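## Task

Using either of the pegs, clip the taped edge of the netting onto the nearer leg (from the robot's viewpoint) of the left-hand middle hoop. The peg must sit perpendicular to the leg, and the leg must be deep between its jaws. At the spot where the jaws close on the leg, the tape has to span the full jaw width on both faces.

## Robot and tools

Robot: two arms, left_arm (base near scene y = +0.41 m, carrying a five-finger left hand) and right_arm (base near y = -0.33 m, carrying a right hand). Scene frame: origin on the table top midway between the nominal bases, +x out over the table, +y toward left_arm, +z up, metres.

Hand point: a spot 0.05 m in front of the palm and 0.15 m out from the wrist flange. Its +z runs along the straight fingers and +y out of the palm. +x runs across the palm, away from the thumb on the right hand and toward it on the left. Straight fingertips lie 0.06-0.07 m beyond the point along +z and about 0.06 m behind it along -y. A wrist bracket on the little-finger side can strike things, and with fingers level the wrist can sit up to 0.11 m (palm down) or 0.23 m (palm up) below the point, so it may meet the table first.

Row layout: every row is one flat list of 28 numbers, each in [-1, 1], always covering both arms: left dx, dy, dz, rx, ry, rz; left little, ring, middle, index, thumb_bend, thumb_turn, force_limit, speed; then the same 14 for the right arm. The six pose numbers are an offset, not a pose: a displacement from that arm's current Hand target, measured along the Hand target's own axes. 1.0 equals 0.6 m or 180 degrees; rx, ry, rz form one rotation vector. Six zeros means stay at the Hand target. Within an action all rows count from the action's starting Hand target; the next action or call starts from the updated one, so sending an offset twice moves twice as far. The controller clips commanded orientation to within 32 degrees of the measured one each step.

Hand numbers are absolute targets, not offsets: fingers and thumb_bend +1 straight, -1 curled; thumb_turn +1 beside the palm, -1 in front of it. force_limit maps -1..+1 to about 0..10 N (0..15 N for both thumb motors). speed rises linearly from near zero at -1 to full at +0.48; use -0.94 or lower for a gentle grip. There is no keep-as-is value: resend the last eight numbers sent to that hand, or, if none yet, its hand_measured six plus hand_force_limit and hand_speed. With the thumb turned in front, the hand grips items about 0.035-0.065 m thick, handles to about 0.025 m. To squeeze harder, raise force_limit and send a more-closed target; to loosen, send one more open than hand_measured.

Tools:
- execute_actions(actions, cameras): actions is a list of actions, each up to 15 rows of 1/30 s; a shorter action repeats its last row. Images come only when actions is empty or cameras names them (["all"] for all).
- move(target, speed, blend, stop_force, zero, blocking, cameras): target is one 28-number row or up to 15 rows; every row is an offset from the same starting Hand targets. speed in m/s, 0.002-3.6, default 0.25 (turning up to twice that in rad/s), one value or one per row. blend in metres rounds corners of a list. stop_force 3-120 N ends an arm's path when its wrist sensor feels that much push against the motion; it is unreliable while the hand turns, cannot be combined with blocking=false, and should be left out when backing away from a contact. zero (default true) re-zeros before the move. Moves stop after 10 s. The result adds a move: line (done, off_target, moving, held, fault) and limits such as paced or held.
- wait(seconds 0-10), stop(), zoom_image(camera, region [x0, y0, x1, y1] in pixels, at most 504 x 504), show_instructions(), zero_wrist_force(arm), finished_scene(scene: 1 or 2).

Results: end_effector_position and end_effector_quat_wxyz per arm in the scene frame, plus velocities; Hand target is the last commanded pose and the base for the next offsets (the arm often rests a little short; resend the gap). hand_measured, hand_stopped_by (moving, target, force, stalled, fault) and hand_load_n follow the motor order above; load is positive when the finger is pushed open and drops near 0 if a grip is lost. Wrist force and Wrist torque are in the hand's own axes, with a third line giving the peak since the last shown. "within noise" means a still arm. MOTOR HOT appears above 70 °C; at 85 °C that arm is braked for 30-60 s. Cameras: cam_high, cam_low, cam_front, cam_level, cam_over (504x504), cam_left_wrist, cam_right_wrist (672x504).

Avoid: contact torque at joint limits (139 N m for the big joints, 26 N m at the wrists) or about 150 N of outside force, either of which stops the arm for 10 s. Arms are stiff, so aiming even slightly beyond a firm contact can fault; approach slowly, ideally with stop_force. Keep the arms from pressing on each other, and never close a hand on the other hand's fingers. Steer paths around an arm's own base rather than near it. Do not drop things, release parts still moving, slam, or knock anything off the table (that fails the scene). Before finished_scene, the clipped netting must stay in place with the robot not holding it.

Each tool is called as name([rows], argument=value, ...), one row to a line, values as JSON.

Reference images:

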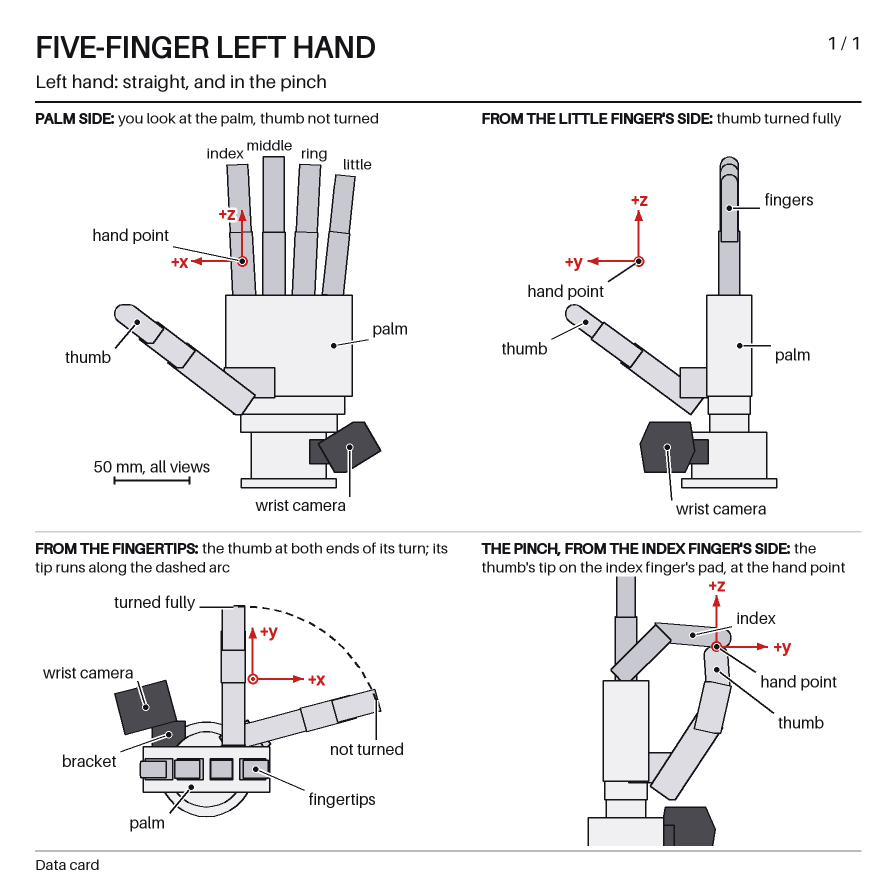

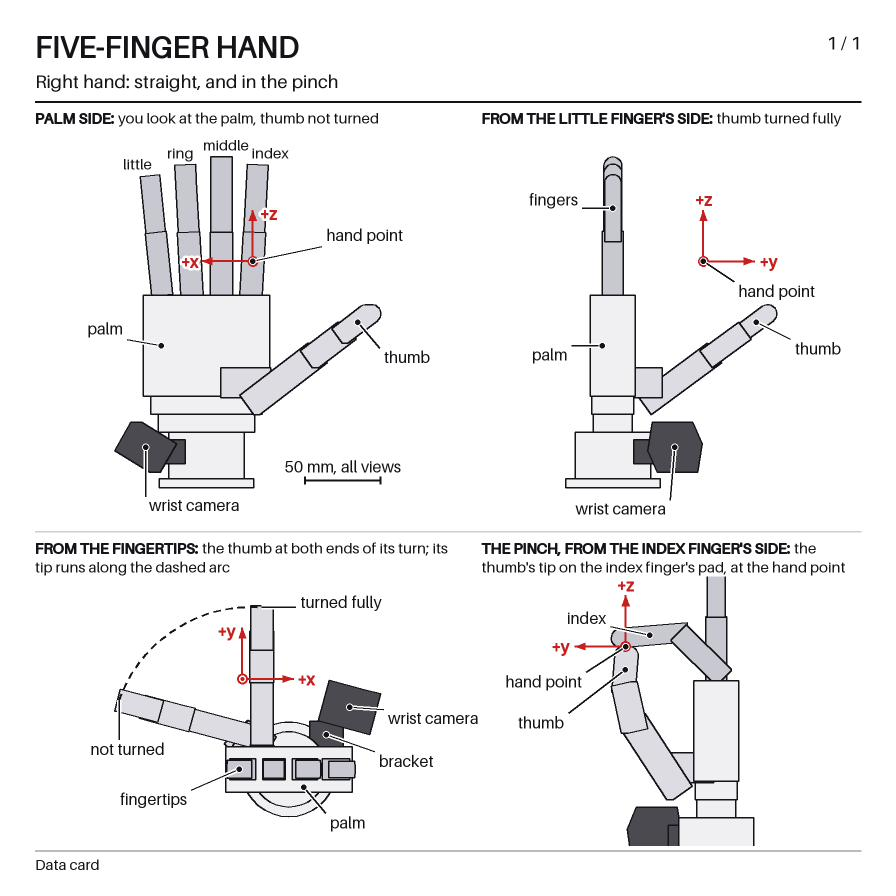

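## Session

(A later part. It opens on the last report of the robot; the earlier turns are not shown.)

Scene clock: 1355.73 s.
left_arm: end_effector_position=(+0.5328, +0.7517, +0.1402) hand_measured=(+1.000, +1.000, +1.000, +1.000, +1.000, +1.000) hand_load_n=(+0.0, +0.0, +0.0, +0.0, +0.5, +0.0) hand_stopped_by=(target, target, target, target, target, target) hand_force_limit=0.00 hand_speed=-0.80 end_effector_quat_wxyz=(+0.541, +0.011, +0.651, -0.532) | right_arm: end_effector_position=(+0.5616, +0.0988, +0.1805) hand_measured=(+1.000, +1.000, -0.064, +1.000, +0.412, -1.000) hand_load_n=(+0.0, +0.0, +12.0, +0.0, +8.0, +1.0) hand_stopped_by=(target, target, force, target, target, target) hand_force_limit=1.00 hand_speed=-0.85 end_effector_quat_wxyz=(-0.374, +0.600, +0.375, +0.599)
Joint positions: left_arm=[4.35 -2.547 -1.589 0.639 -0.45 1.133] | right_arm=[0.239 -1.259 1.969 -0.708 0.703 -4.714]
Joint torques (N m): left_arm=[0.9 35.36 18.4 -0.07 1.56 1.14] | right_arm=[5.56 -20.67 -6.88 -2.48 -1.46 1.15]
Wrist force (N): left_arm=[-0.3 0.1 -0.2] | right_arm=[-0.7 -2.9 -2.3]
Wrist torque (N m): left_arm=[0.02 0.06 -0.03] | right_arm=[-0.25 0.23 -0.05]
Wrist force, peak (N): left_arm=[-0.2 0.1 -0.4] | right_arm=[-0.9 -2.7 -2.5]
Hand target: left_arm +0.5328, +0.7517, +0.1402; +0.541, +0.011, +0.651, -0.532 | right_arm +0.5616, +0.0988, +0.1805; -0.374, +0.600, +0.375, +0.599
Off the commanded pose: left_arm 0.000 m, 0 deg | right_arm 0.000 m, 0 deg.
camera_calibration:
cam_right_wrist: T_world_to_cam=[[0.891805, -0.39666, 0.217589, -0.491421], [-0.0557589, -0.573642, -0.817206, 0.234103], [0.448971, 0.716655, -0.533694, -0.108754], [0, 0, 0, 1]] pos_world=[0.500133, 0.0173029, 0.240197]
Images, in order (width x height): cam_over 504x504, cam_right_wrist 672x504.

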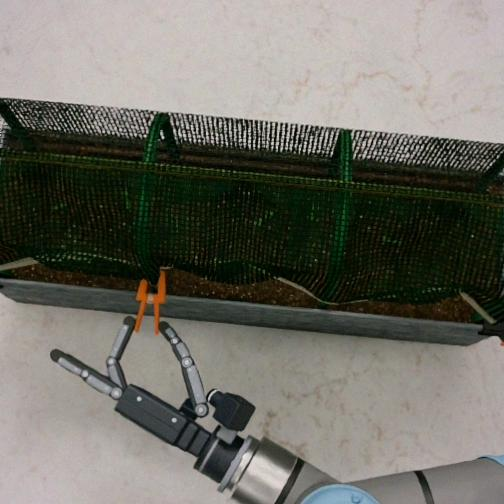

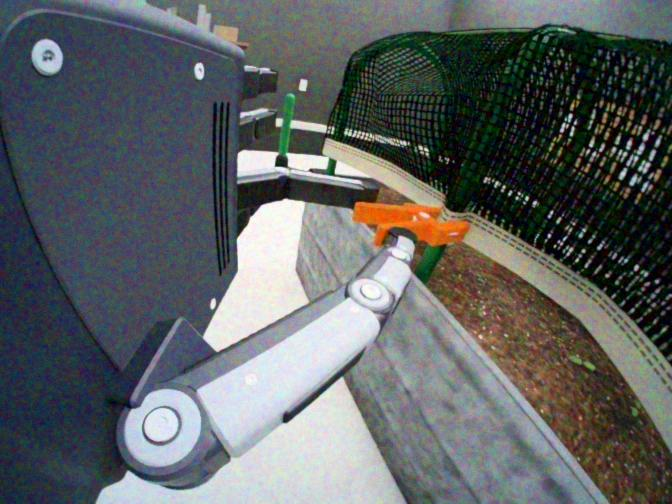

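execute_actions([
  [[0,0,0,0,0,0,1,1,1,1,1,1,0.0,-0.8,0,-0.0003,0,0,0,0,1,1,-0.067,1,0.41,-1,1.0,-0.85],[0,0,0,0,0,0,1,1,1,1,1,1,0.0,-0.8,0,-0.0006,0,0,0,0,1,1,-0.07,1,0.41,-1,1.0,-0.85],[0,0,0,0,0,0,1,1,1,1,1,1,0.0,-0.8,0,-0.0009,0,0,0,0,1,1,-0.073,1,0.41,-1,1.0,-0.85],[0,0,0,0,0,0,1,1,1,1,1,1,0.0,-0.8,0,-0.0012,0,0,0,0,1,1,-0.076,1,0.41,-1,1.0,-0.85],[0,0,0,0,0,0,1,1,1,1,1,1,0.0,-0.8,0,-0.0015,0,0,0,0,1,1,-0.079,1,0.41,-1,1.0,-0.85],[0,0,0,0,0,0,1,1,1,1,1,1,0.0,-0.8,0,-0.0018,0,0,0,0,1,1,-0.082,1,0.41,-1,1.0,-0.85],[0,0,0,0,0,0,1,1,1,1,1,1,0.0,-0.8,0,-0.0021,0,0,0,0,1,1,-0.085,1,0.41,-1,1.0,-0.85],[0,0,0,0,0,0,1,1,1,1,1,1,0.0,-0.8,0,-0.0024,0,0,0,0,1,1,-0.088,1,0.41,-1,1.0,-0.85],[0,0,0,0,0,0,1,1,1,1,1,1,0.0,-0.8,0,-0.0027,0,0,0,0,1,1,-0.091,1,0.41,-1,1.0,-0.85],[0,0,0,0,0,0,1,1,1,1,1,1,0.0,-0.8,0,-0.003,0,0,0,0,1,1,-0.094,1,0.41,-1,1.0,-0.85],[0,0,0,0,0,0,1,1,1,1,1,1,0.0,-0.8,0,-0.0033,0,0,0,0,1,1,-0.097,1,0.41,-1,1.0,-0.85],[0,0,0,0,0,0,1,1,1,1,1,1,0.0,-0.8,0,-0.0036,0,0,0,0,1,1,-0.1,1,0.41,-1,1.0,-0.85],[0,0,0,0,0,0,1,1,1,1,1,1,0.0,-0.8,0,-0.0039,0,0,0,0,1,1,-0.103,1,0.41,-1,1.0,-0.85],[0,0,0,0,0,0,1,1,1,1,1,1,0.0,-0.8,0,-0.0042,0,0,0,0,1,1,-0.106,1,0.41,-1,1.0,-0.85],[0,0,0,0,0,0,1,1,1,1,1,1,0.0,-0.8,0,-0.0045,0,0,0,0,1,1,-0.109,1,0.41,-1,1.0,-0.85]],
], cameras=["cam_over","cam_right_wrist"])

zoom_image(camera="cam_over", region=[80, 250, 200, 370])

Scene clock: 1370.10 s.
left_arm: end_effector_position=(+0.5328, +0.7517, +0.1402) hand_measured=(+1.000, +1.000, +1.000, +1.000, +1.000, +1.000) hand_load_n=(+0.0, +0.0, +0.0, +0.0, +0.0, +0.0) hand_stopped_by=(target, target, target, target, target, target) hand_force_limit=0.00 hand_speed=-0.80 end_effector_quat_wxyz=(+0.541, +0.011, +0.651, -0.532) | right_arm: end_effector_position=(+0.5593, +0.0999, +0.1805) hand_measured=(+1.000, +1.000, -0.064, +1.000, +0.412, -1.000) hand_load_n=(+0.0, +0.0, +12.5, +0.0, +8.0, +0.5) hand_stopped_by=(target, target, force, target, target, target) hand_force_limit=1.00 hand_speed=-0.85 end_effector_quat_wxyz=(-0.374, +0.600, +0.375, +0.599)
Joint positions: left_arm=[4.35 -2.547 -1.589 0.639 -0.45 1.133] | right_arm=[0.243 -1.262 1.973 -0.709 0.707 -4.714]
Joint torques (N m): left_arm=[-0.43 35.23 19.26 -0.08 1.59 1.1] | right_arm=[16.02 -42.37 -3.72 -2.55 1.25 2.22]
Wrist force (N): left_arm=[0.0 0.0 -0.1] | right_arm=[-1.3 3.9 -1.2]
Wrist torque (N m): left_arm=[0.01 0.01 -0.01] | right_arm=[-0.16 0.25 0.07]
Wrist force, peak (N): left_arm=[0.0 0.4 -0.4] | right_arm=[-1.3 3.9 -1.2]
Hand target: left_arm +0.5328, +0.7517, +0.1402; +0.541, +0.011, +0.651, -0.532 | right_arm +0.5592, +0.1000, +0.1805; -0.374, +0.600, +0.375, +0.599
Off the commanded pose: left_arm 0.000 m, 0 deg | right_arm 0.000 m, 0 deg.
camera_calibration:
cam_right_wrist: T_world_to_cam=[[0.891805, -0.39666, 0.217589, -0.488934], [-0.0557589, -0.573642, -0.817206, 0.234606], [0.448971, 0.716655, -0.533694, -0.108509], [0, 0, 0, 1]] pos_world=[0.497833, 0.0184029, 0.240197]
Images, in order (width x height): cam_over 504x504, cam_right_wrist 672x504.

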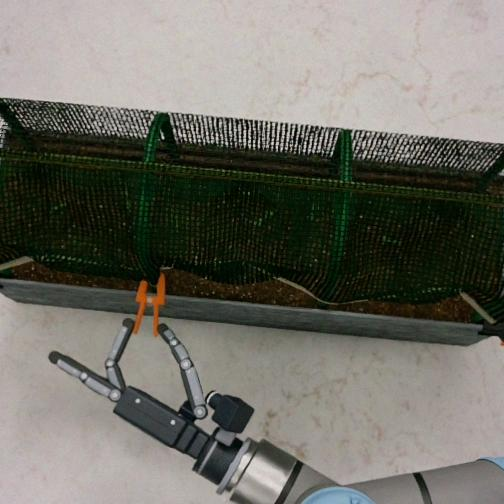

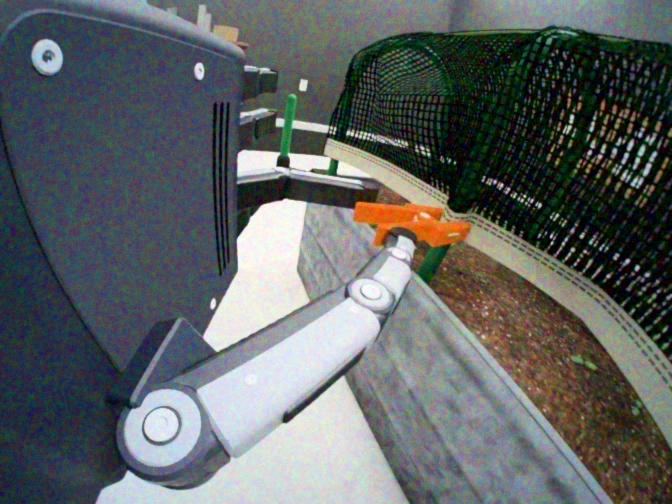

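Scaled by 4.200.

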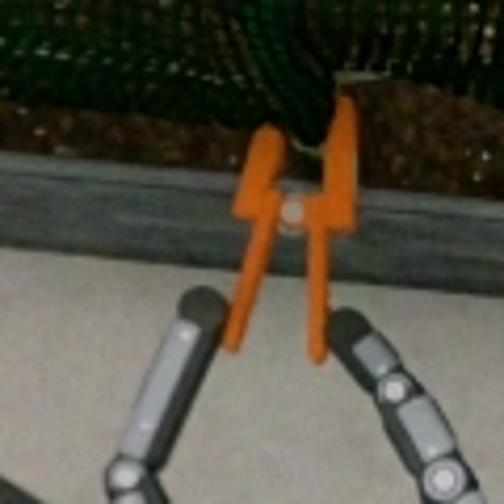

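move(target=[0,0,0,0,0,0,1,1,1,1,1,1,0.0,-0.8,0.0025,0.0093,0.0036,0,0,0,1,1,-0.109,1,0.41,-1,1.0,-0.85], speed=0.015, stop_force=10, cameras=["cam_over","cam_right_wrist"])

zoom_image(camera="cam_over", region=[80, 250, 200, 370])

zoom_image(camera="cam_right_wrist", region=[340, 170, 500, 270])

Scene clock: 1383.30 s.
left_arm: end_effector_position=(+0.5328, +0.7517, +0.1402) hand_measured=(+1.000, +1.000, +1.000, +1.000, +1.000, +1.000) hand_load_n=(+0.0, +0.0, +0.0, +0.0, +0.0, +0.0) hand_stopped_by=(target, target, target, target, target, target) hand_force_limit=0.00 hand_speed=-0.80 end_effector_quat_wxyz=(+0.541, +0.011, +0.651, -0.532) | right_arm: end_effector_position=(+0.5616, +0.0998, +0.1811) hand_measured=(+1.000, +1.000, -0.064, +1.000, +0.412, -1.000) hand_load_n=(+0.0, +0.0, +12.0, +0.0, +7.5, +1.0) hand_stopped_by=(target, target, force, target, target, target) hand_force_limit=1.00 hand_speed=-0.85 end_effector_quat_wxyz=(-0.375, +0.600, +0.375, +0.599)
Joint positions: left_arm=[4.35 -2.547 -1.589 0.639 -0.45 1.133] | right_arm=[0.242 -1.259 1.966 -0.706 0.705 -4.714]
Joint torques (N m): left_arm=[0.19 35.8 18.25 0.03 1.53 1.19] | right_arm=[13.35 -41.04 -5.64 -3.08 2.68 2.01]
Wrist force (N): left_arm=[-0.2 0.2 -0.1] | right_arm=[-1.2 -4.0 -3.1]
Wrist torque (N m): left_arm=[0.04 0.03 -0.02] | right_arm=[-0.26 0.30 -0.08]
Wrist force, peak (N): left_arm=[-0.2 0.4 -0.3] | right_arm=[-0.9 -7.4 -4.5]
Hand target: left_arm +0.5328, +0.7517, +0.1402; +0.541, +0.011, +0.651, -0.532 | right_arm +0.5616, +0.0998, +0.1811; -0.375, +0.600, +0.375, +0.599 (not the last commanded pose)
Off the commanded pose: left_arm 0.000 m, 0 deg | right_arm 0.004 m, 0 deg.
move: contact (right_arm)
camera_calibration:
cam_right_wrist: T_world_to_cam=[[0.891913, -0.396402, 0.217617, -0.491271], [-0.0555805, -0.57368, -0.817191, 0.235137], [0.448779, 0.716768, -0.533705, -0.109169], [0, 0, 0, 1]] pos_world=[0.500233, 0.0184016, 0.240797]
Images, in order (width x height): cam_over 504x504, cam_right_wrist 672x504.

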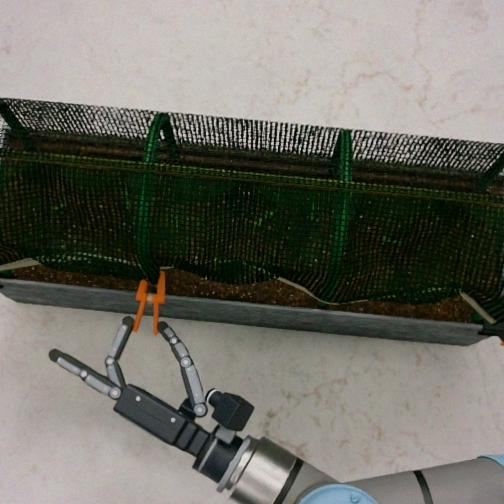

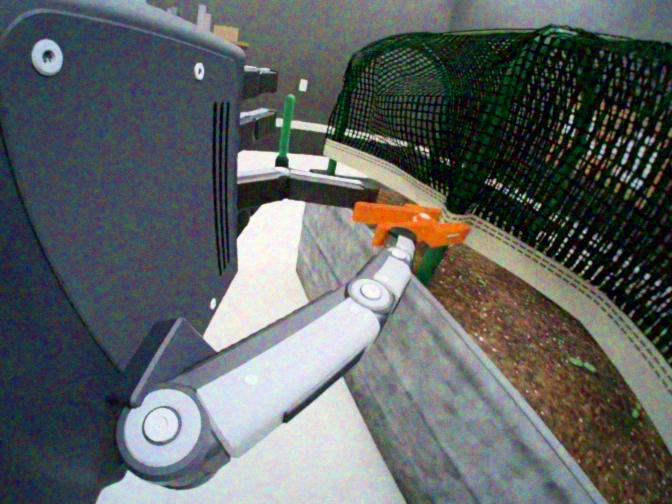

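Scaled by 4.200.

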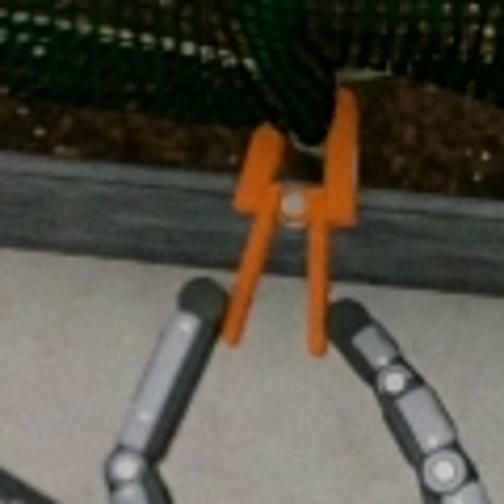

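Scaled by 3.150 from the camera's 672x504 image, which has a finer 960x720 frame.

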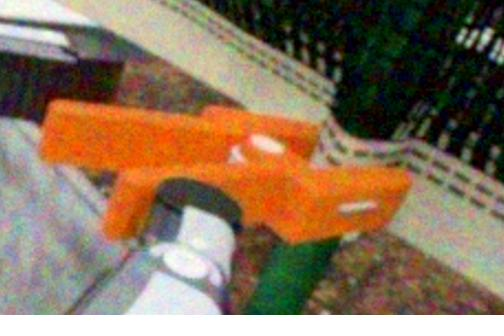

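move([
  [0,0,0,0,0,0,1,1,1,1,1,1,0.0,-0.8,0,0,0,0,0,0,1,1,0.5,1,0.41,-1,1.0,-0.5],
  [0,0,0,0,0,0,1,1,1,1,1,1,0.0,-0.8,-0.001,-0.005,-0.015,0,0,0,1,1,0.5,1,0.41,-1,1.0,-0.5],
], speed=0.03, cameras=["cam_over"])

zoom_image(camera="cam_over", region=[80, 250, 200, 370])

Scene clock: 1420.33 s.
left_arm: end_effector_position=(+0.5328, +0.7517, +0.1402) hand_measured=(+1.000, +1.000, +1.000, +1.000, +1.000, +1.000) hand_load_n=(+0.0, +0.0, +0.0, +0.0, +0.0, +0.0) hand_stopped_by=(target, target, target, target, target, target) hand_force_limit=0.00 hand_speed=-0.80 end_effector_quat_wxyz=(+0.541, +0.011, +0.651, -0.532) | right_arm: end_effector_position=(+0.5551, +0.0932, +0.1805) hand_measured=(+1.000, +1.000, +0.500, +1.000, +0.410, -1.000) hand_load_n=(+0.0, +0.0, +0.0, +0.0, +0.0, +0.0) hand_stopped_by=(target, target, target, target, target, target) hand_force_limit=1.00 hand_speed=-0.50 end_effector_quat_wxyz=(-0.375, +0.600, +0.375, +0.599)
Joint positions: left_arm=[4.35 -2.547 -1.589 0.639 -0.45 1.133] | right_arm=[0.23 -1.276 1.993 -0.715 0.693 -4.714]
Joint torques (N m): left_arm=[0.2 35.88 18.79 0.03 1.61 1.11] | right_arm=[-13.08 -41 -5.56 -2.62 -1.83 -2.35]
Wrist force (N): left_arm=[0.1 0.0 -0.2] | right_arm=[-0.9 -0.2 0.1]
Wrist torque (N m): left_arm=[0.00 -0.02 0.00] | right_arm=[-0.10 0.23 -0.01]
Wrist force, peak (N): left_arm=[-0.3 0.2 0.3] | right_arm=[-1.0 -4.4 -3.5]
Hand target: left_arm +0.5328, +0.7517, +0.1402; +0.541, +0.011, +0.651, -0.532 | right_arm +0.5550, +0.0931, +0.1805; -0.375, +0.600, +0.375, +0.599
Off the commanded pose: left_arm 0.000 m, 0 deg | right_arm 0.000 m, 0 deg.
move: done
Images, in order (width x height): cam_over 504x504.

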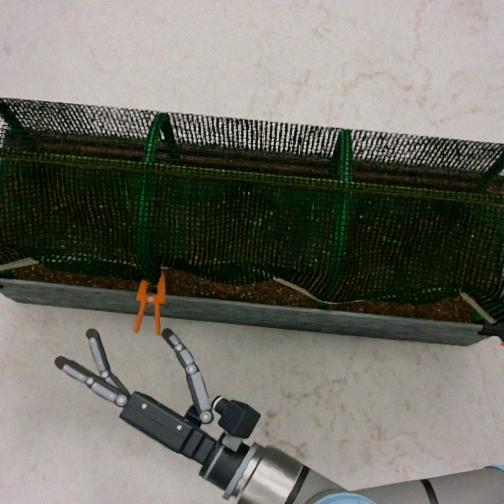

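Scaled by 4.200.

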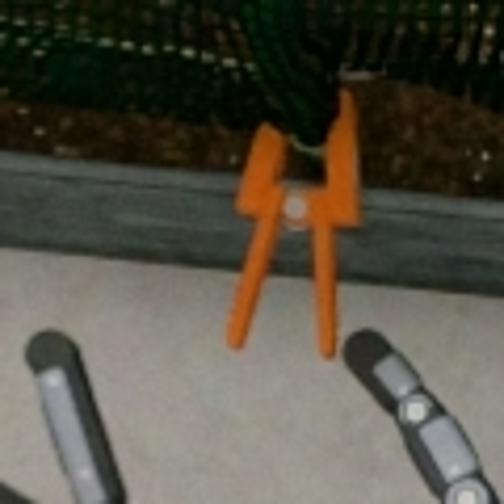

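move(target=[0,0,0,0,0,0,1,1,1,1,1,1,0.0,-0.8,-0.0017,0.0318,-0.0275,0.1,0,0,1,1,0.5,1,0.41,-1,1.0,-0.5], speed=0.05, stop_force=5)

move(target=[0,0,0,0,0,0,1,1,1,1,1,1,0.0,-0.8,0,0,0,0,0,0,1,1,0.5,1,0.05,-1,1.0,-0.5], cameras=["cam_over","cam_right_wrist","cam_front"])

zoom_image(camera="cam_over", region=[80, 250, 200, 370])

Scene clock: 1433.03 s.
left_arm: end_effector_position=(+0.5328, +0.7517, +0.1402) hand_measured=(+1.000, +1.000, +1.000, +1.000, +1.000, +1.000) hand_load_n=(+0.0, -0.5, +0.0, +0.0, +0.0, +0.0) hand_stopped_by=(target, target, target, target, target, target) hand_force_limit=0.00 hand_speed=-0.80 end_effector_quat_wxyz=(+0.541, +0.011, +0.651, -0.532) | right_arm: end_effector_position=(+0.5649, +0.0699, +0.1795) hand_measured=(+1.000, +1.000, +0.500, +1.000, +0.410, -1.000) hand_load_n=(+0.0, +0.0, +0.0, +0.0, +0.0, +0.5) hand_stopped_by=(target, target, target, target, target, target) hand_force_limit=1.00 hand_speed=-0.50 end_effector_quat_wxyz=(-0.464, +0.534, +0.464, +0.533)
Joint positions: left_arm=[4.35 -2.547 -1.589 0.639 -0.45 1.133] | right_arm=[0.059 -1.186 1.863 -0.671 0.208 -4.718]
Joint torques (N m): left_arm=[0.24 35.37 17.9 -0.03 1.56 1.09] | right_arm=[-12.94 -23.65 -26.66 1.31 -1.76 -2.54]
Wrist force (N): left_arm=[-0.2 -0.3 0.2] | right_arm=[-1.0 -0.3 0.1]
Wrist torque (N m): left_arm=[-0.04 0.04 -0.01] | right_arm=[-0.14 0.24 0.02]
Wrist force, peak (N): left_arm=[0.0 0.2 -0.5] | right_arm=[-1.2 -0.3 0.1]
Hand target: left_arm +0.5328, +0.7517, +0.1402; +0.541, +0.011, +0.651, -0.532 | right_arm +0.5649, +0.0699, +0.1795; -0.464, +0.534, +0.464, +0.533
Off the commanded pose: left_arm 0.000 m, 0 deg | right_arm 0.000 m, 0 deg.
move: done

Scene clock: 1433.83 s.
left_arm: end_effector_position=(+0.5328, +0.7517, +0.1402) hand_measured=(+1.000, +1.000, +1.000, +1.000, +1.000, +1.000) hand_load_n=(-0.5, +0.0, +0.0, +0.0, +0.0, +0.0) hand_stopped_by=(target, target, target, target, target, target) hand_force_limit=0.00 hand_speed=-0.80 end_effector_quat_wxyz=(+0.541, +0.011, +0.651, -0.532) | right_arm: end_effector_position=(+0.5649, +0.0699, +0.1795) hand_measured=(+1.000, +1.000, +0.500, +1.000, +0.050, -1.000) hand_load_n=(-0.5, +0.0, +0.0, +0.0, +0.0, +0.0) hand_stopped_by=(target, target, target, target, target, target) hand_force_limit=1.00 hand_speed=-0.50 end_effector_quat_wxyz=(-0.464, +0.534, +0.464, +0.533)
Joint positions: left_arm=[4.35 -2.547 -1.589 0.639 -0.45 1.133] | right_arm=[0.059 -1.186 1.863 -0.671 0.208 -4.718]
Joint torques (N m): left_arm=[0.39 36.04 18.56 -0.1 1.62 1.13] | right_arm=[-12.65 -23.23 -26.25 1.32 -1.66 -2.49]
Wrist force (N): left_arm=[0.1 0.0 0.1] | right_arm=[-1.0 -0.2 0.2]
Wrist torque (N m): left_arm=[0.00 0.00 0.00] | right_arm=[-0.12 0.23 0.02]
Wrist force, peak (N): left_arm=[-0.1 0.4 0.2] | right_arm=[-1.0 -0.6 0.3]
Hand target: left_arm +0.5328, +0.7517, +0.1402; +0.541, +0.011, +0.651, -0.532 | right_arm +0.5649, +0.0699, +0.1795; -0.464, +0.534, +0.464, +0.533
Off the commanded pose: left_arm 0.000 m, 0 deg | right_arm 0.000 m, 0 deg.
move: done
camera_calibration:
cam_right_wrist: T_world_to_cam=[[0.970847, -0.101427, 0.217185, -0.570894], [0.124062, -0.562645, -0.817337, 0.114637], [0.205098, 0.820453, -0.533659, 0.0404978], [0, 0, 0, 1]] pos_world=[0.531722, -0.026631, 0.239298]
Images, in order (width x height): cam_front 504x504, cam_over 504x504, cam_right_wrist 672x504.

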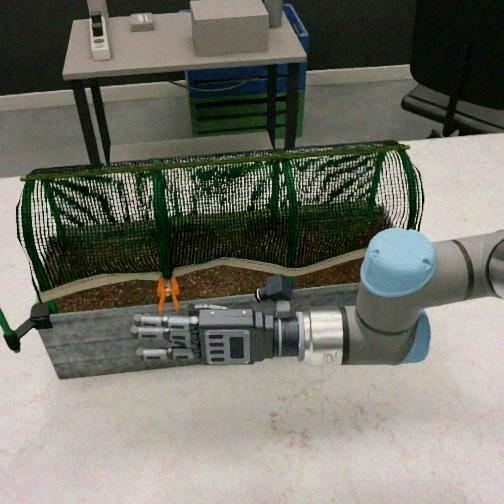

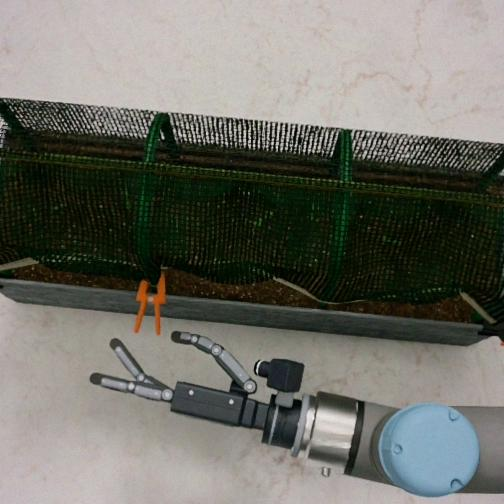

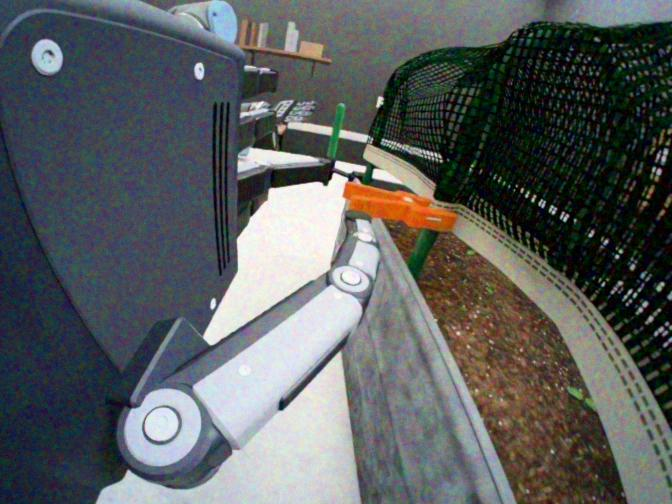

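Scaled by 4.200.

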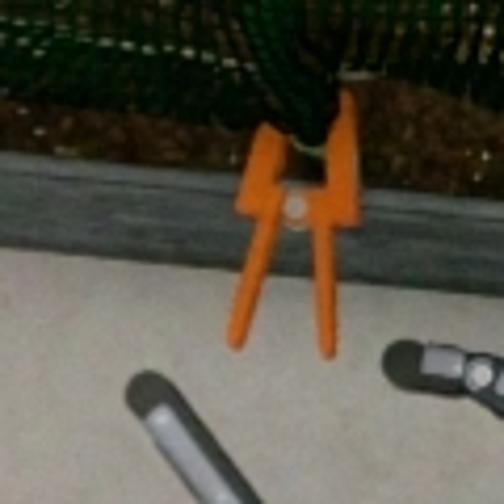

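move(target=[0,0,0,0,0,0,1,1,1,1,1,1,0.0,-0.8,0,0.008,0.015,0,0,0,1,1,0.5,1,0.05,-1,1.0,-0.5], speed=0.04, stop_force=4)

move(target=[0,0,0,0,0,0,1,1,1,1,1,1,0.0,-0.8,0,0,0.0063,0,0,0,1,1,0.5,1,0.05,-1,1.0,-0.5], speed=0.01, stop_force=3)

move(target=[0,0,0,0,0,0,1,1,1,1,1,1,0.0,-0.8,0,0,0,0,0,0,1,1,-0.3,1,0.05,-1,-0.4,-0.8], cameras=["cam_over","cam_right_wrist"])

zoom_image(camera="cam_over", region=[80, 250, 200, 370])

zoom_image(camera="cam_right_wrist", region=[280, 150, 480, 290])

Scene clock: 1442.87 s.
left_arm: end_effector_position=(+0.5328, +0.7517, +0.1402) hand_measured=(+1.000, +1.000, +1.000, +1.000, +1.000, +1.000) hand_load_n=(+0.0, +0.0, +0.0, +0.0, +0.0, +0.0) hand_stopped_by=(target, target, target, target, target, target) hand_force_limit=0.00 hand_speed=-0.80 end_effector_quat_wxyz=(+0.541, +0.011, +0.651, -0.532) | right_arm: end_effector_position=(+0.5709, +0.0781, +0.1795) hand_measured=(+1.000, +1.000, +0.500, +1.000, +0.050, -1.000) hand_load_n=(+0.0, +0.0, +0.0, +0.0, +0.0, +0.0) hand_stopped_by=(target, target, target, target, target, target) hand_force_limit=1.00 hand_speed=-0.50 end_effector_quat_wxyz=(-0.464, +0.534, +0.464, +0.533)
Joint positions: left_arm=[4.35 -2.547 -1.589 0.639 -0.45 1.133] | right_arm=[0.075 -1.169 1.838 -0.663 0.225 -4.718]
Joint torques (N m): left_arm=[-0.94 35.59 18.42 -0.13 1.67 1.18] | right_arm=[13.54 -24.27 -25.86 1.29 2.29 -2.67]
Wrist force (N): left_arm=[0.0 -0.1 -0.2] | right_arm=[-0.9 -0.3 0.4]
Wrist torque (N m): left_arm=[-0.01 0.00 0.00] | right_arm=[-0.15 0.20 0.00]
Wrist force, peak (N): left_arm=[-0.2 -0.1 -0.5] | right_arm=[-1.2 -0.4 0.1]
Hand target: left_arm +0.5328, +0.7517, +0.1402; +0.541, +0.011, +0.651, -0.532 | right_arm +0.5709, +0.0781, +0.1795; -0.464, +0.534, +0.464, +0.533
Off the commanded pose: left_arm 0.000 m, 0 deg | right_arm 0.000 m, 0 deg.
move: done

Scene clock: 1444.23 s.
left_arm: end_effector_position=(+0.5328, +0.7517, +0.1402) hand_measured=(+1.000, +1.000, +1.000, +1.000, +1.000, +1.000) hand_load_n=(+0.0, +0.0, +0.0, +0.0, +0.0, +0.0) hand_stopped_by=(target, target, target, target, target, target) hand_force_limit=0.00 hand_speed=-0.80 end_effector_quat_wxyz=(+0.541, +0.011, +0.651, -0.532) | right_arm: end_effector_position=(+0.5714, +0.0819, +0.1795) hand_measured=(+1.000, +1.000, +0.500, +1.000, +0.050, -1.000) hand_load_n=(+0.0, +0.0, +0.0, +0.0, +0.0, +0.0) hand_stopped_by=(target, target, target, target, target, target) hand_force_limit=1.00 hand_speed=-0.50 end_effector_quat_wxyz=(-0.464, +0.534, +0.464, +0.533)
Joint positions: left_arm=[4.35 -2.547 -1.589 0.639 -0.45 1.133] | right_arm=[0.083 -1.165 1.832 -0.661 0.232 -4.718]
Joint torques (N m): left_arm=[-0.11 35.71 19.15 0.04 1.57 1.11] | right_arm=[13.53 -24.25 -25.73 1.19 2.3 1.19]
Wrist force (N): left_arm=[-0.1 0.0 0.0] | right_arm=[-0.9 -0.4 0.2]
Wrist torque (N m): left_arm=[-0.01 0.03 -0.02] | right_arm=[-0.15 0.21 -0.01]
Wrist force, peak (N): left_arm=[-0.4 0.1 0.0] | right_arm=[-1.0 -0.4 0.4]
Hand target: left_arm +0.5328, +0.7517, +0.1402; +0.541, +0.011, +0.651, -0.532 | right_arm +0.5714, +0.0819, +0.1795; -0.464, +0.534, +0.464, +0.533
Off the commanded pose: left_arm 0.000 m, 0 deg | right_arm 0.000 m, 0 deg.
move: done

Scene clock: 1445.13 s.
left_arm: end_effector_position=(+0.5328, +0.7517, +0.1402) hand_measured=(+1.000, +1.000, +1.000, +1.000, +1.000, +1.000) hand_load_n=(+0.0, +0.0, +0.0, +0.0, +0.0, +0.0) hand_stopped_by=(target, target, target, target, target, target) hand_force_limit=0.00 hand_speed=-0.80 end_effector_quat_wxyz=(+0.541, +0.011, +0.651, -0.532) | right_arm: end_effector_position=(+0.5714, +0.0819, +0.1795) hand_measured=(+1.000, +1.000, +0.152, +1.000, +0.050, -1.000) hand_load_n=(+0.0, +0.0, +7.0, +0.0, +3.5, +0.5) hand_stopped_by=(target, target, force, target, target, target) hand_force_limit=-0.40 hand_speed=-0.80 end_effector_quat_wxyz=(-0.464, +0.534, +0.464, +0.533)
Joint positions: left_arm=[4.35 -2.547 -1.589 0.639 -0.45 1.133] | right_arm=[0.083 -1.165 1.832 -0.661 0.232 -4.718]
Joint torques (N m): left_arm=[0.33 34.89 18.47 -0.12 1.56 1.11] | right_arm=[10.86 -24.86 -26.73 0.67 1.73 -0.91]
Wrist force (N): left_arm=[0.1 0.1 -0.1] | right_arm=[-0.5 -4.1 0.7]
Wrist torque (N m): left_arm=[0.02 -0.01 0.00] | right_arm=[-0.15 0.17 -0.08]
Wrist force, peak (N): left_arm=[-0.3 0.3 -0.2] | right_arm=[-0.7 -4.3 0.5]
Hand target: left_arm +0.5328, +0.7517, +0.1402; +0.541, +0.011, +0.651, -0.532 | right_arm +0.5714, +0.0819, +0.1795; -0.464, +0.534, +0.464, +0.533
Off the commanded pose: left_arm 0.000 m, 0 deg | right_arm 0.000 m, 0 deg.
move: done
camera_calibration:
cam_right_wrist: T_world_to_cam=[[0.970847, -0.101427, 0.217185, -0.575966], [0.124062, -0.562645, -0.817337, 0.1205], [0.205098, 0.820453, -0.533659, 0.0292658], [0, 0, 0, 1]] pos_world=[0.538222, -0.014631, 0.239198]
Images, in order (width x height): cam_over 504x504, cam_right_wrist 672x504.

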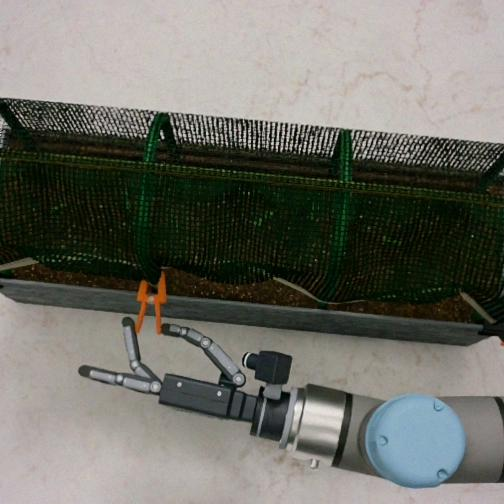

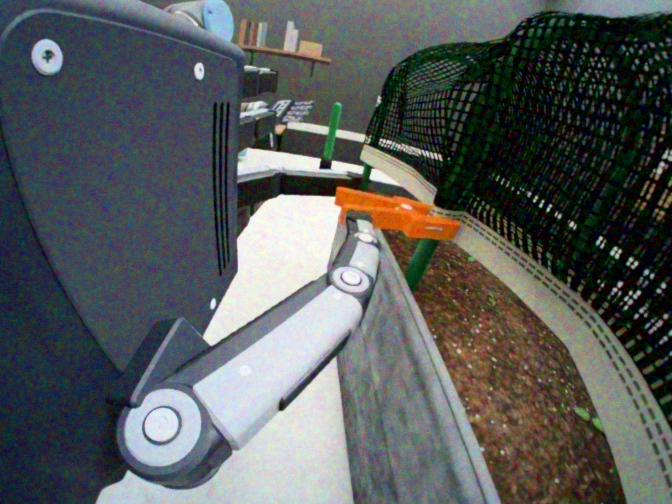

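Scaled by 4.200.

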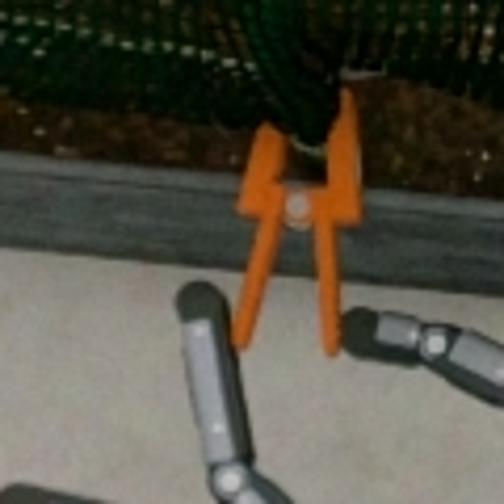

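Scaled by 2.520 from the camera's 672x504 image, which has a finer 960x720 frame.

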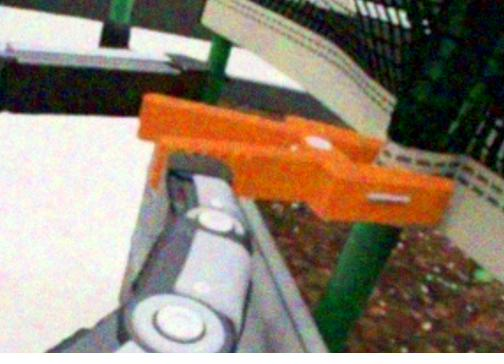

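execute_actions([
  [[0,0,0,0,0,0,1,1,1,1,1,1,0.0,-0.8,0,0,0,0,0,0,1,1,0.14,1,0.05,-1,1.0,-0.8],[0,0,0,0,0,0,1,1,1,1,1,1,0.0,-0.8,0,0,0,0,0,0,1,1,0.13,1,0.05,-1,1.0,-0.8],[0,0,0,0,0,0,1,1,1,1,1,1,0.0,-0.8,0,0,0,0,0,0,1,1,0.12,1,0.05,-1,1.0,-0.8],[0,0,0,0,0,0,1,1,1,1,1,1,0.0,-0.8,0,0,0,0,0,0,1,1,0.11,1,0.05,-1,1.0,-0.8],[0,0,0,0,0,0,1,1,1,1,1,1,0.0,-0.8,0,0,0,0,0,0,1,1,0.1,1,0.05,-1,1.0,-0.8],[0,0,0,0,0,0,1,1,1,1,1,1,0.0,-0.8,0,0,0,0,0,0,1,1,0.09,1,0.05,-1,1.0,-0.8],[0,0,0,0,0,0,1,1,1,1,1,1,0.0,-0.8,0,0,0,0,0,0,1,1,0.08,1,0.05,-1,1.0,-0.8],[0,0,0,0,0,0,1,1,1,1,1,1,0.0,-0.8,0,0,0,0,0,0,1,1,0.07,1,0.05,-1,1.0,-0.8],[0,0,0,0,0,0,1,1,1,1,1,1,0.0,-0.8,0,0,0,0,0,0,1,1,0.06,1,0.05,-1,1.0,-0.8],[0,0,0,0,0,0,1,1,1,1,1,1,0.0,-0.8,0,0,0,0,0,0,1,1,0.05,1,0.05,-1,1.0,-0.8],[0,0,0,0,0,0,1,1,1,1,1,1,0.0,-0.8,0,0,0,0,0,0,1,1,0.04,1,0.05,-1,1.0,-0.8],[0,0,0,0,0,0,1,1,1,1,1,1,0.0,-0.8,0,0,0,0,0,0,1,1,0.03,1,0.05,-1,1.0,-0.8],[0,0,0,0,0,0,1,1,1,1,1,1,0.0,-0.8,0,0,0,0,0,0,1,1,0.02,1,0.05,-1,1.0,-0.8],[0,0,0,0,0,0,1,1,1,1,1,1,0.0,-0.8,0,0,0,0,0,0,1,1,0.01,1,0.05,-1,1.0,-0.8],[0,0,0,0,0,0,1,1,1,1,1,1,0.0,-0.8,0,0,0,0,0,0,1,1,0.0,1,0.05,-1,1.0,-0.8]],
], cameras=["cam_over","cam_right_wrist"])

zoom_image(camera="cam_over", region=[80, 250, 200, 370])

zoom_image(camera="cam_right_wrist", region=[280, 150, 480, 290])

Scene clock: 1455.50 s.
left_arm: end_effector_position=(+0.5328, +0.7517, +0.1402) hand_measured=(+1.000, +1.000, +1.000, +1.000, +1.000, +1.000) hand_load_n=(+0.0, +0.0, +0.0, +0.0, +0.0, +0.0) hand_stopped_by=(target, target, target, target, target, target) hand_force_limit=0.00 hand_speed=-0.80 end_effector_quat_wxyz=(+0.541, +0.011, +0.651, -0.532) | right_arm: end_effector_position=(+0.5714, +0.0819, +0.1795) hand_measured=(+1.000, +1.000, +0.138, +1.000, +0.052, -1.000) hand_load_n=(+0.0, +0.0, +10.5, +0.0, +5.5, +1.0) hand_stopped_by=(target, target, force, target, target, target) hand_force_limit=1.00 hand_speed=-0.80 end_effector_quat_wxyz=(-0.464, +0.534, +0.464, +0.533)
Joint positions: left_arm=[4.35 -2.547 -1.589 0.639 -0.45 1.133] | right_arm=[0.083 -1.165 1.832 -0.661 0.232 -4.718]
Joint torques (N m): left_arm=[0.23 34.85 18.96 -0.17 1.49 1.1] | right_arm=[-10.82 -24.03 -25.01 -1.75 -0.26 -2.33]
Wrist force (N): left_arm=[0.0 0.1 -0.1] | right_arm=[-0.6 -5.8 0.8]
Wrist torque (N m): left_arm=[0.03 0.01 -0.01] | right_arm=[-0.12 0.19 -0.12]
Wrist force, peak (N): left_arm=[-0.3 0.4 -0.3] | right_arm=[-0.6 -6.4 0.9]
Hand target: left_arm +0.5328, +0.7517, +0.1402; +0.541, +0.011, +0.651, -0.532 | right_arm +0.5714, +0.0819, +0.1795; -0.464, +0.534, +0.464, +0.533
Off the commanded pose: left_arm 0.000 m, 0 deg | right_arm 0.000 m, 0 deg.
camera_calibration:
cam_right_wrist: T_world_to_cam=[[0.970847, -0.101427, 0.217185, -0.575966], [0.124062, -0.562645, -0.817337, 0.1205], [0.205098, 0.820453, -0.533659, 0.0292658], [0, 0, 0, 1]] pos_world=[0.538222, -0.014631, 0.239198]
Images, in order (width x height): cam_over 504x504, cam_right_wrist 672x504.

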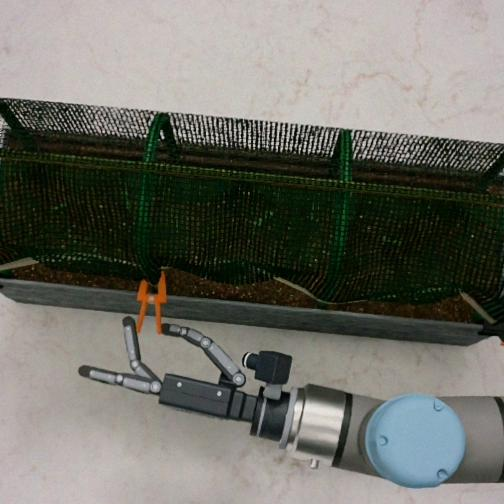

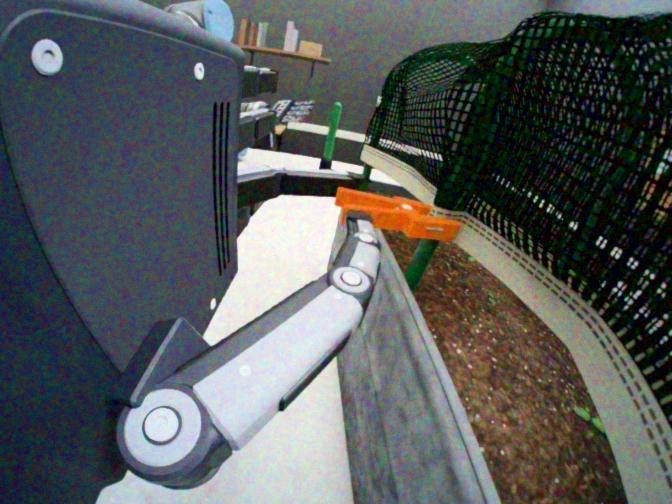

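Scaled by 4.200.

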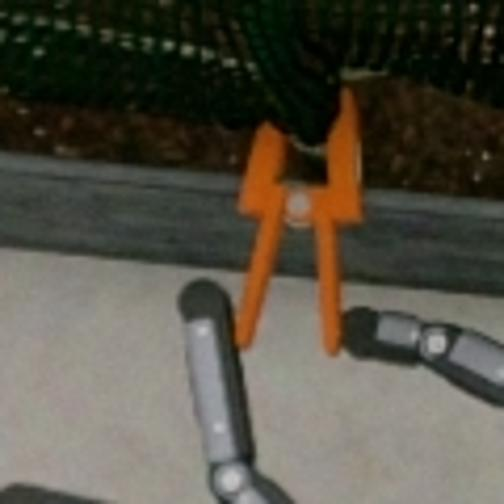

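Scaled by 2.520 from the camera's 672x504 image, which has a finer 960x720 frame.

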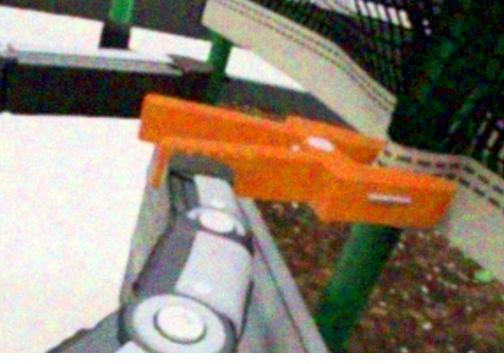

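move([
  [0,0,0,0,0,0,1,1,1,1,1,1,0.0,-0.8,0,0,0,0,0,0,1,1,0.5,1,0.05,-1,1.0,-0.5],
  [0,0,0,0,0,0,1,1,1,1,1,1,0.0,-0.8,0,-0.0076,-0.0228,0,0,0,1,1,0.5,1,0.05,-1,1.0,-0.5],
], speed=0.03)

move(target=[0,0,0,0,0,0,1,1,1,1,1,1,0.0,-0.8,0.0008,-0.0242,0.0286,-0.1556,0,0,1,1,0.5,1,0.5,-1,1.0,-0.5], speed=0.08, cameras=["cam_over","cam_right_wrist"])

zoom_image(camera="cam_over", region=[80, 250, 200, 370])

Scene clock: 1481.87 s.
left_arm: end_effector_position=(+0.5328, +0.7517, +0.1402) hand_measured=(+1.000, +1.000, +1.000, +1.000, +1.000, +1.000) hand_load_n=(+0.0, +0.0, +0.0, +0.0, +0.0, +0.0) hand_stopped_by=(target, target, target, target, target, target) hand_force_limit=0.00 hand_speed=-0.80 end_effector_quat_wxyz=(+0.541, +0.011, +0.651, -0.532) | right_arm: end_effector_position=(+0.5651, +0.0691, +0.1796) hand_measured=(+1.000, +1.000, +0.500, +1.000, +0.050, -1.000) hand_load_n=(+0.0, +0.0, +0.0, +0.0, +0.0, +0.5) hand_stopped_by=(target, target, target, target, target, target) hand_force_limit=1.00 hand_speed=-0.50 end_effector_quat_wxyz=(-0.464, +0.534, +0.464, +0.533)
Joint positions: left_arm=[4.35 -2.547 -1.589 0.639 -0.45 1.133] | right_arm=[0.057 -1.186 1.864 -0.671 0.206 -4.719]
Joint torques (N m): left_arm=[-0.48 35.87 18.93 0.09 1.54 1.05] | right_arm=[-13.64 -44.33 -4.39 -1.74 -1.93 2.22]
Wrist force (N): left_arm=[0.1 0.1 -0.1] | right_arm=[-0.9 -0.2 0.3]
Wrist torque (N m): left_arm=[0.03 -0.01 0.00] | right_arm=[-0.12 0.21 -0.02]
Wrist force, peak (N): left_arm=[-0.5 0.2 -0.1] | right_arm=[-0.7 -6.2 1.0]
Hand target: left_arm +0.5328, +0.7517, +0.1402; +0.541, +0.011, +0.651, -0.532 | right_arm +0.5650, +0.0690, +0.1795; -0.464, +0.534, +0.464, +0.533
Off the commanded pose: left_arm 0.000 m, 0 deg | right_arm 0.000 m, 0 deg.
move: done

Scene clock: 1485.53 s.
left_arm: end_effector_position=(+0.5328, +0.7517, +0.1402) hand_measured=(+1.000, +1.000, +1.000, +1.000, +1.000, +1.000) hand_load_n=(+0.0, +0.0, +0.0, +0.0, +0.0, +0.0) hand_stopped_by=(target, target, target, target, target, target) hand_force_limit=0.00 hand_speed=-0.80 end_effector_quat_wxyz=(+0.541, +0.011, +0.651, -0.532) | right_arm: end_effector_position=(+0.5530, +0.0880, +0.1800) hand_measured=(+1.000, +1.000, +0.500, +1.000, +0.500, -1.000) hand_load_n=(+0.0, +0.0, +0.0, +0.0, +0.0, +0.0) hand_stopped_by=(target, target, target, target, target, target) hand_force_limit=1.00 hand_speed=-0.50 end_effector_quat_wxyz=(-0.321, +0.630, +0.321, +0.630)
Joint positions: left_arm=[4.35 -2.547 -1.589 0.639 -0.45 1.133] | right_arm=[0.314 -1.303 2.033 -0.728 0.952 -4.714]
Joint torques (N m): left_arm=[0.13 35.61 18.72 -0.02 1.62 1.07] | right_arm=[13.56 -39.84 -4.58 -2.75 2.11 1.49]
Wrist force (N): left_arm=[0.1 -0.1 -0.4] | right_arm=[-1.2 0.0 0.2]
Wrist torque (N m): left_arm=[0.02 -0.02 0.00] | right_arm=[-0.07 0.27 -0.07]
Wrist force, peak (N): left_arm=[-0.5 0.1 -0.2] | right_arm=[-1.3 -0.4 0.4]
Hand target: left_arm +0.5328, +0.7517, +0.1402; +0.541, +0.011, +0.651, -0.532 | right_arm +0.5530, +0.0880, +0.1800; -0.321, +0.630, +0.321, +0.630
Off the commanded pose: left_arm 0.000 m, 0 deg | right_arm 0.000 m, 0 deg.
move: done
camera_calibration:
cam_right_wrist: T_world_to_cam=[[0.809497, -0.545214, 0.217844, -0.429469], [-0.154141, -0.555372, -0.817192, 0.279785], [0.566529, 0.627936, -0.533612, -0.154606], [0, 0, 0, 1]] pos_world=[0.478369, 0.0183149, 0.239696]
Images, in order (width x height): cam_over 504x504, cam_right_wrist 672x504.

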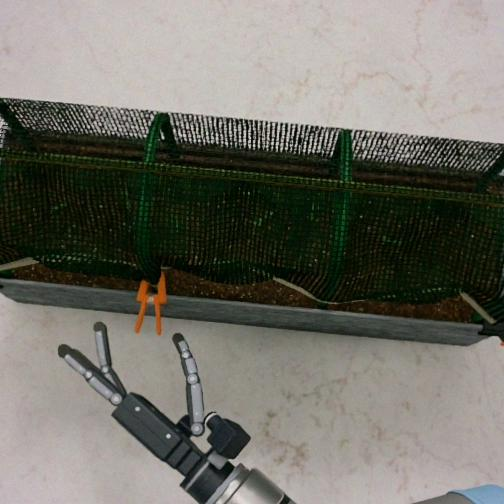

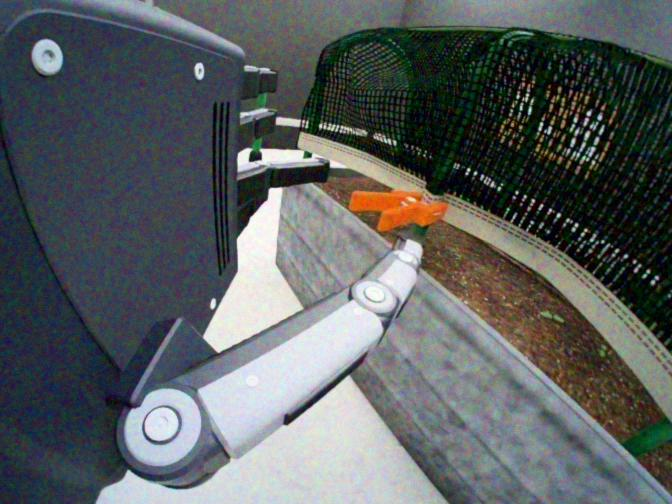

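Scaled by 4.200.

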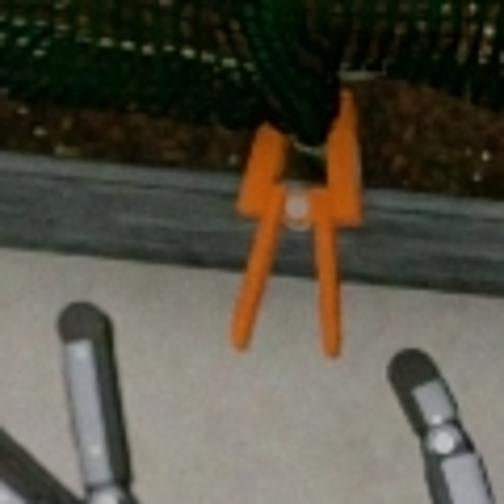

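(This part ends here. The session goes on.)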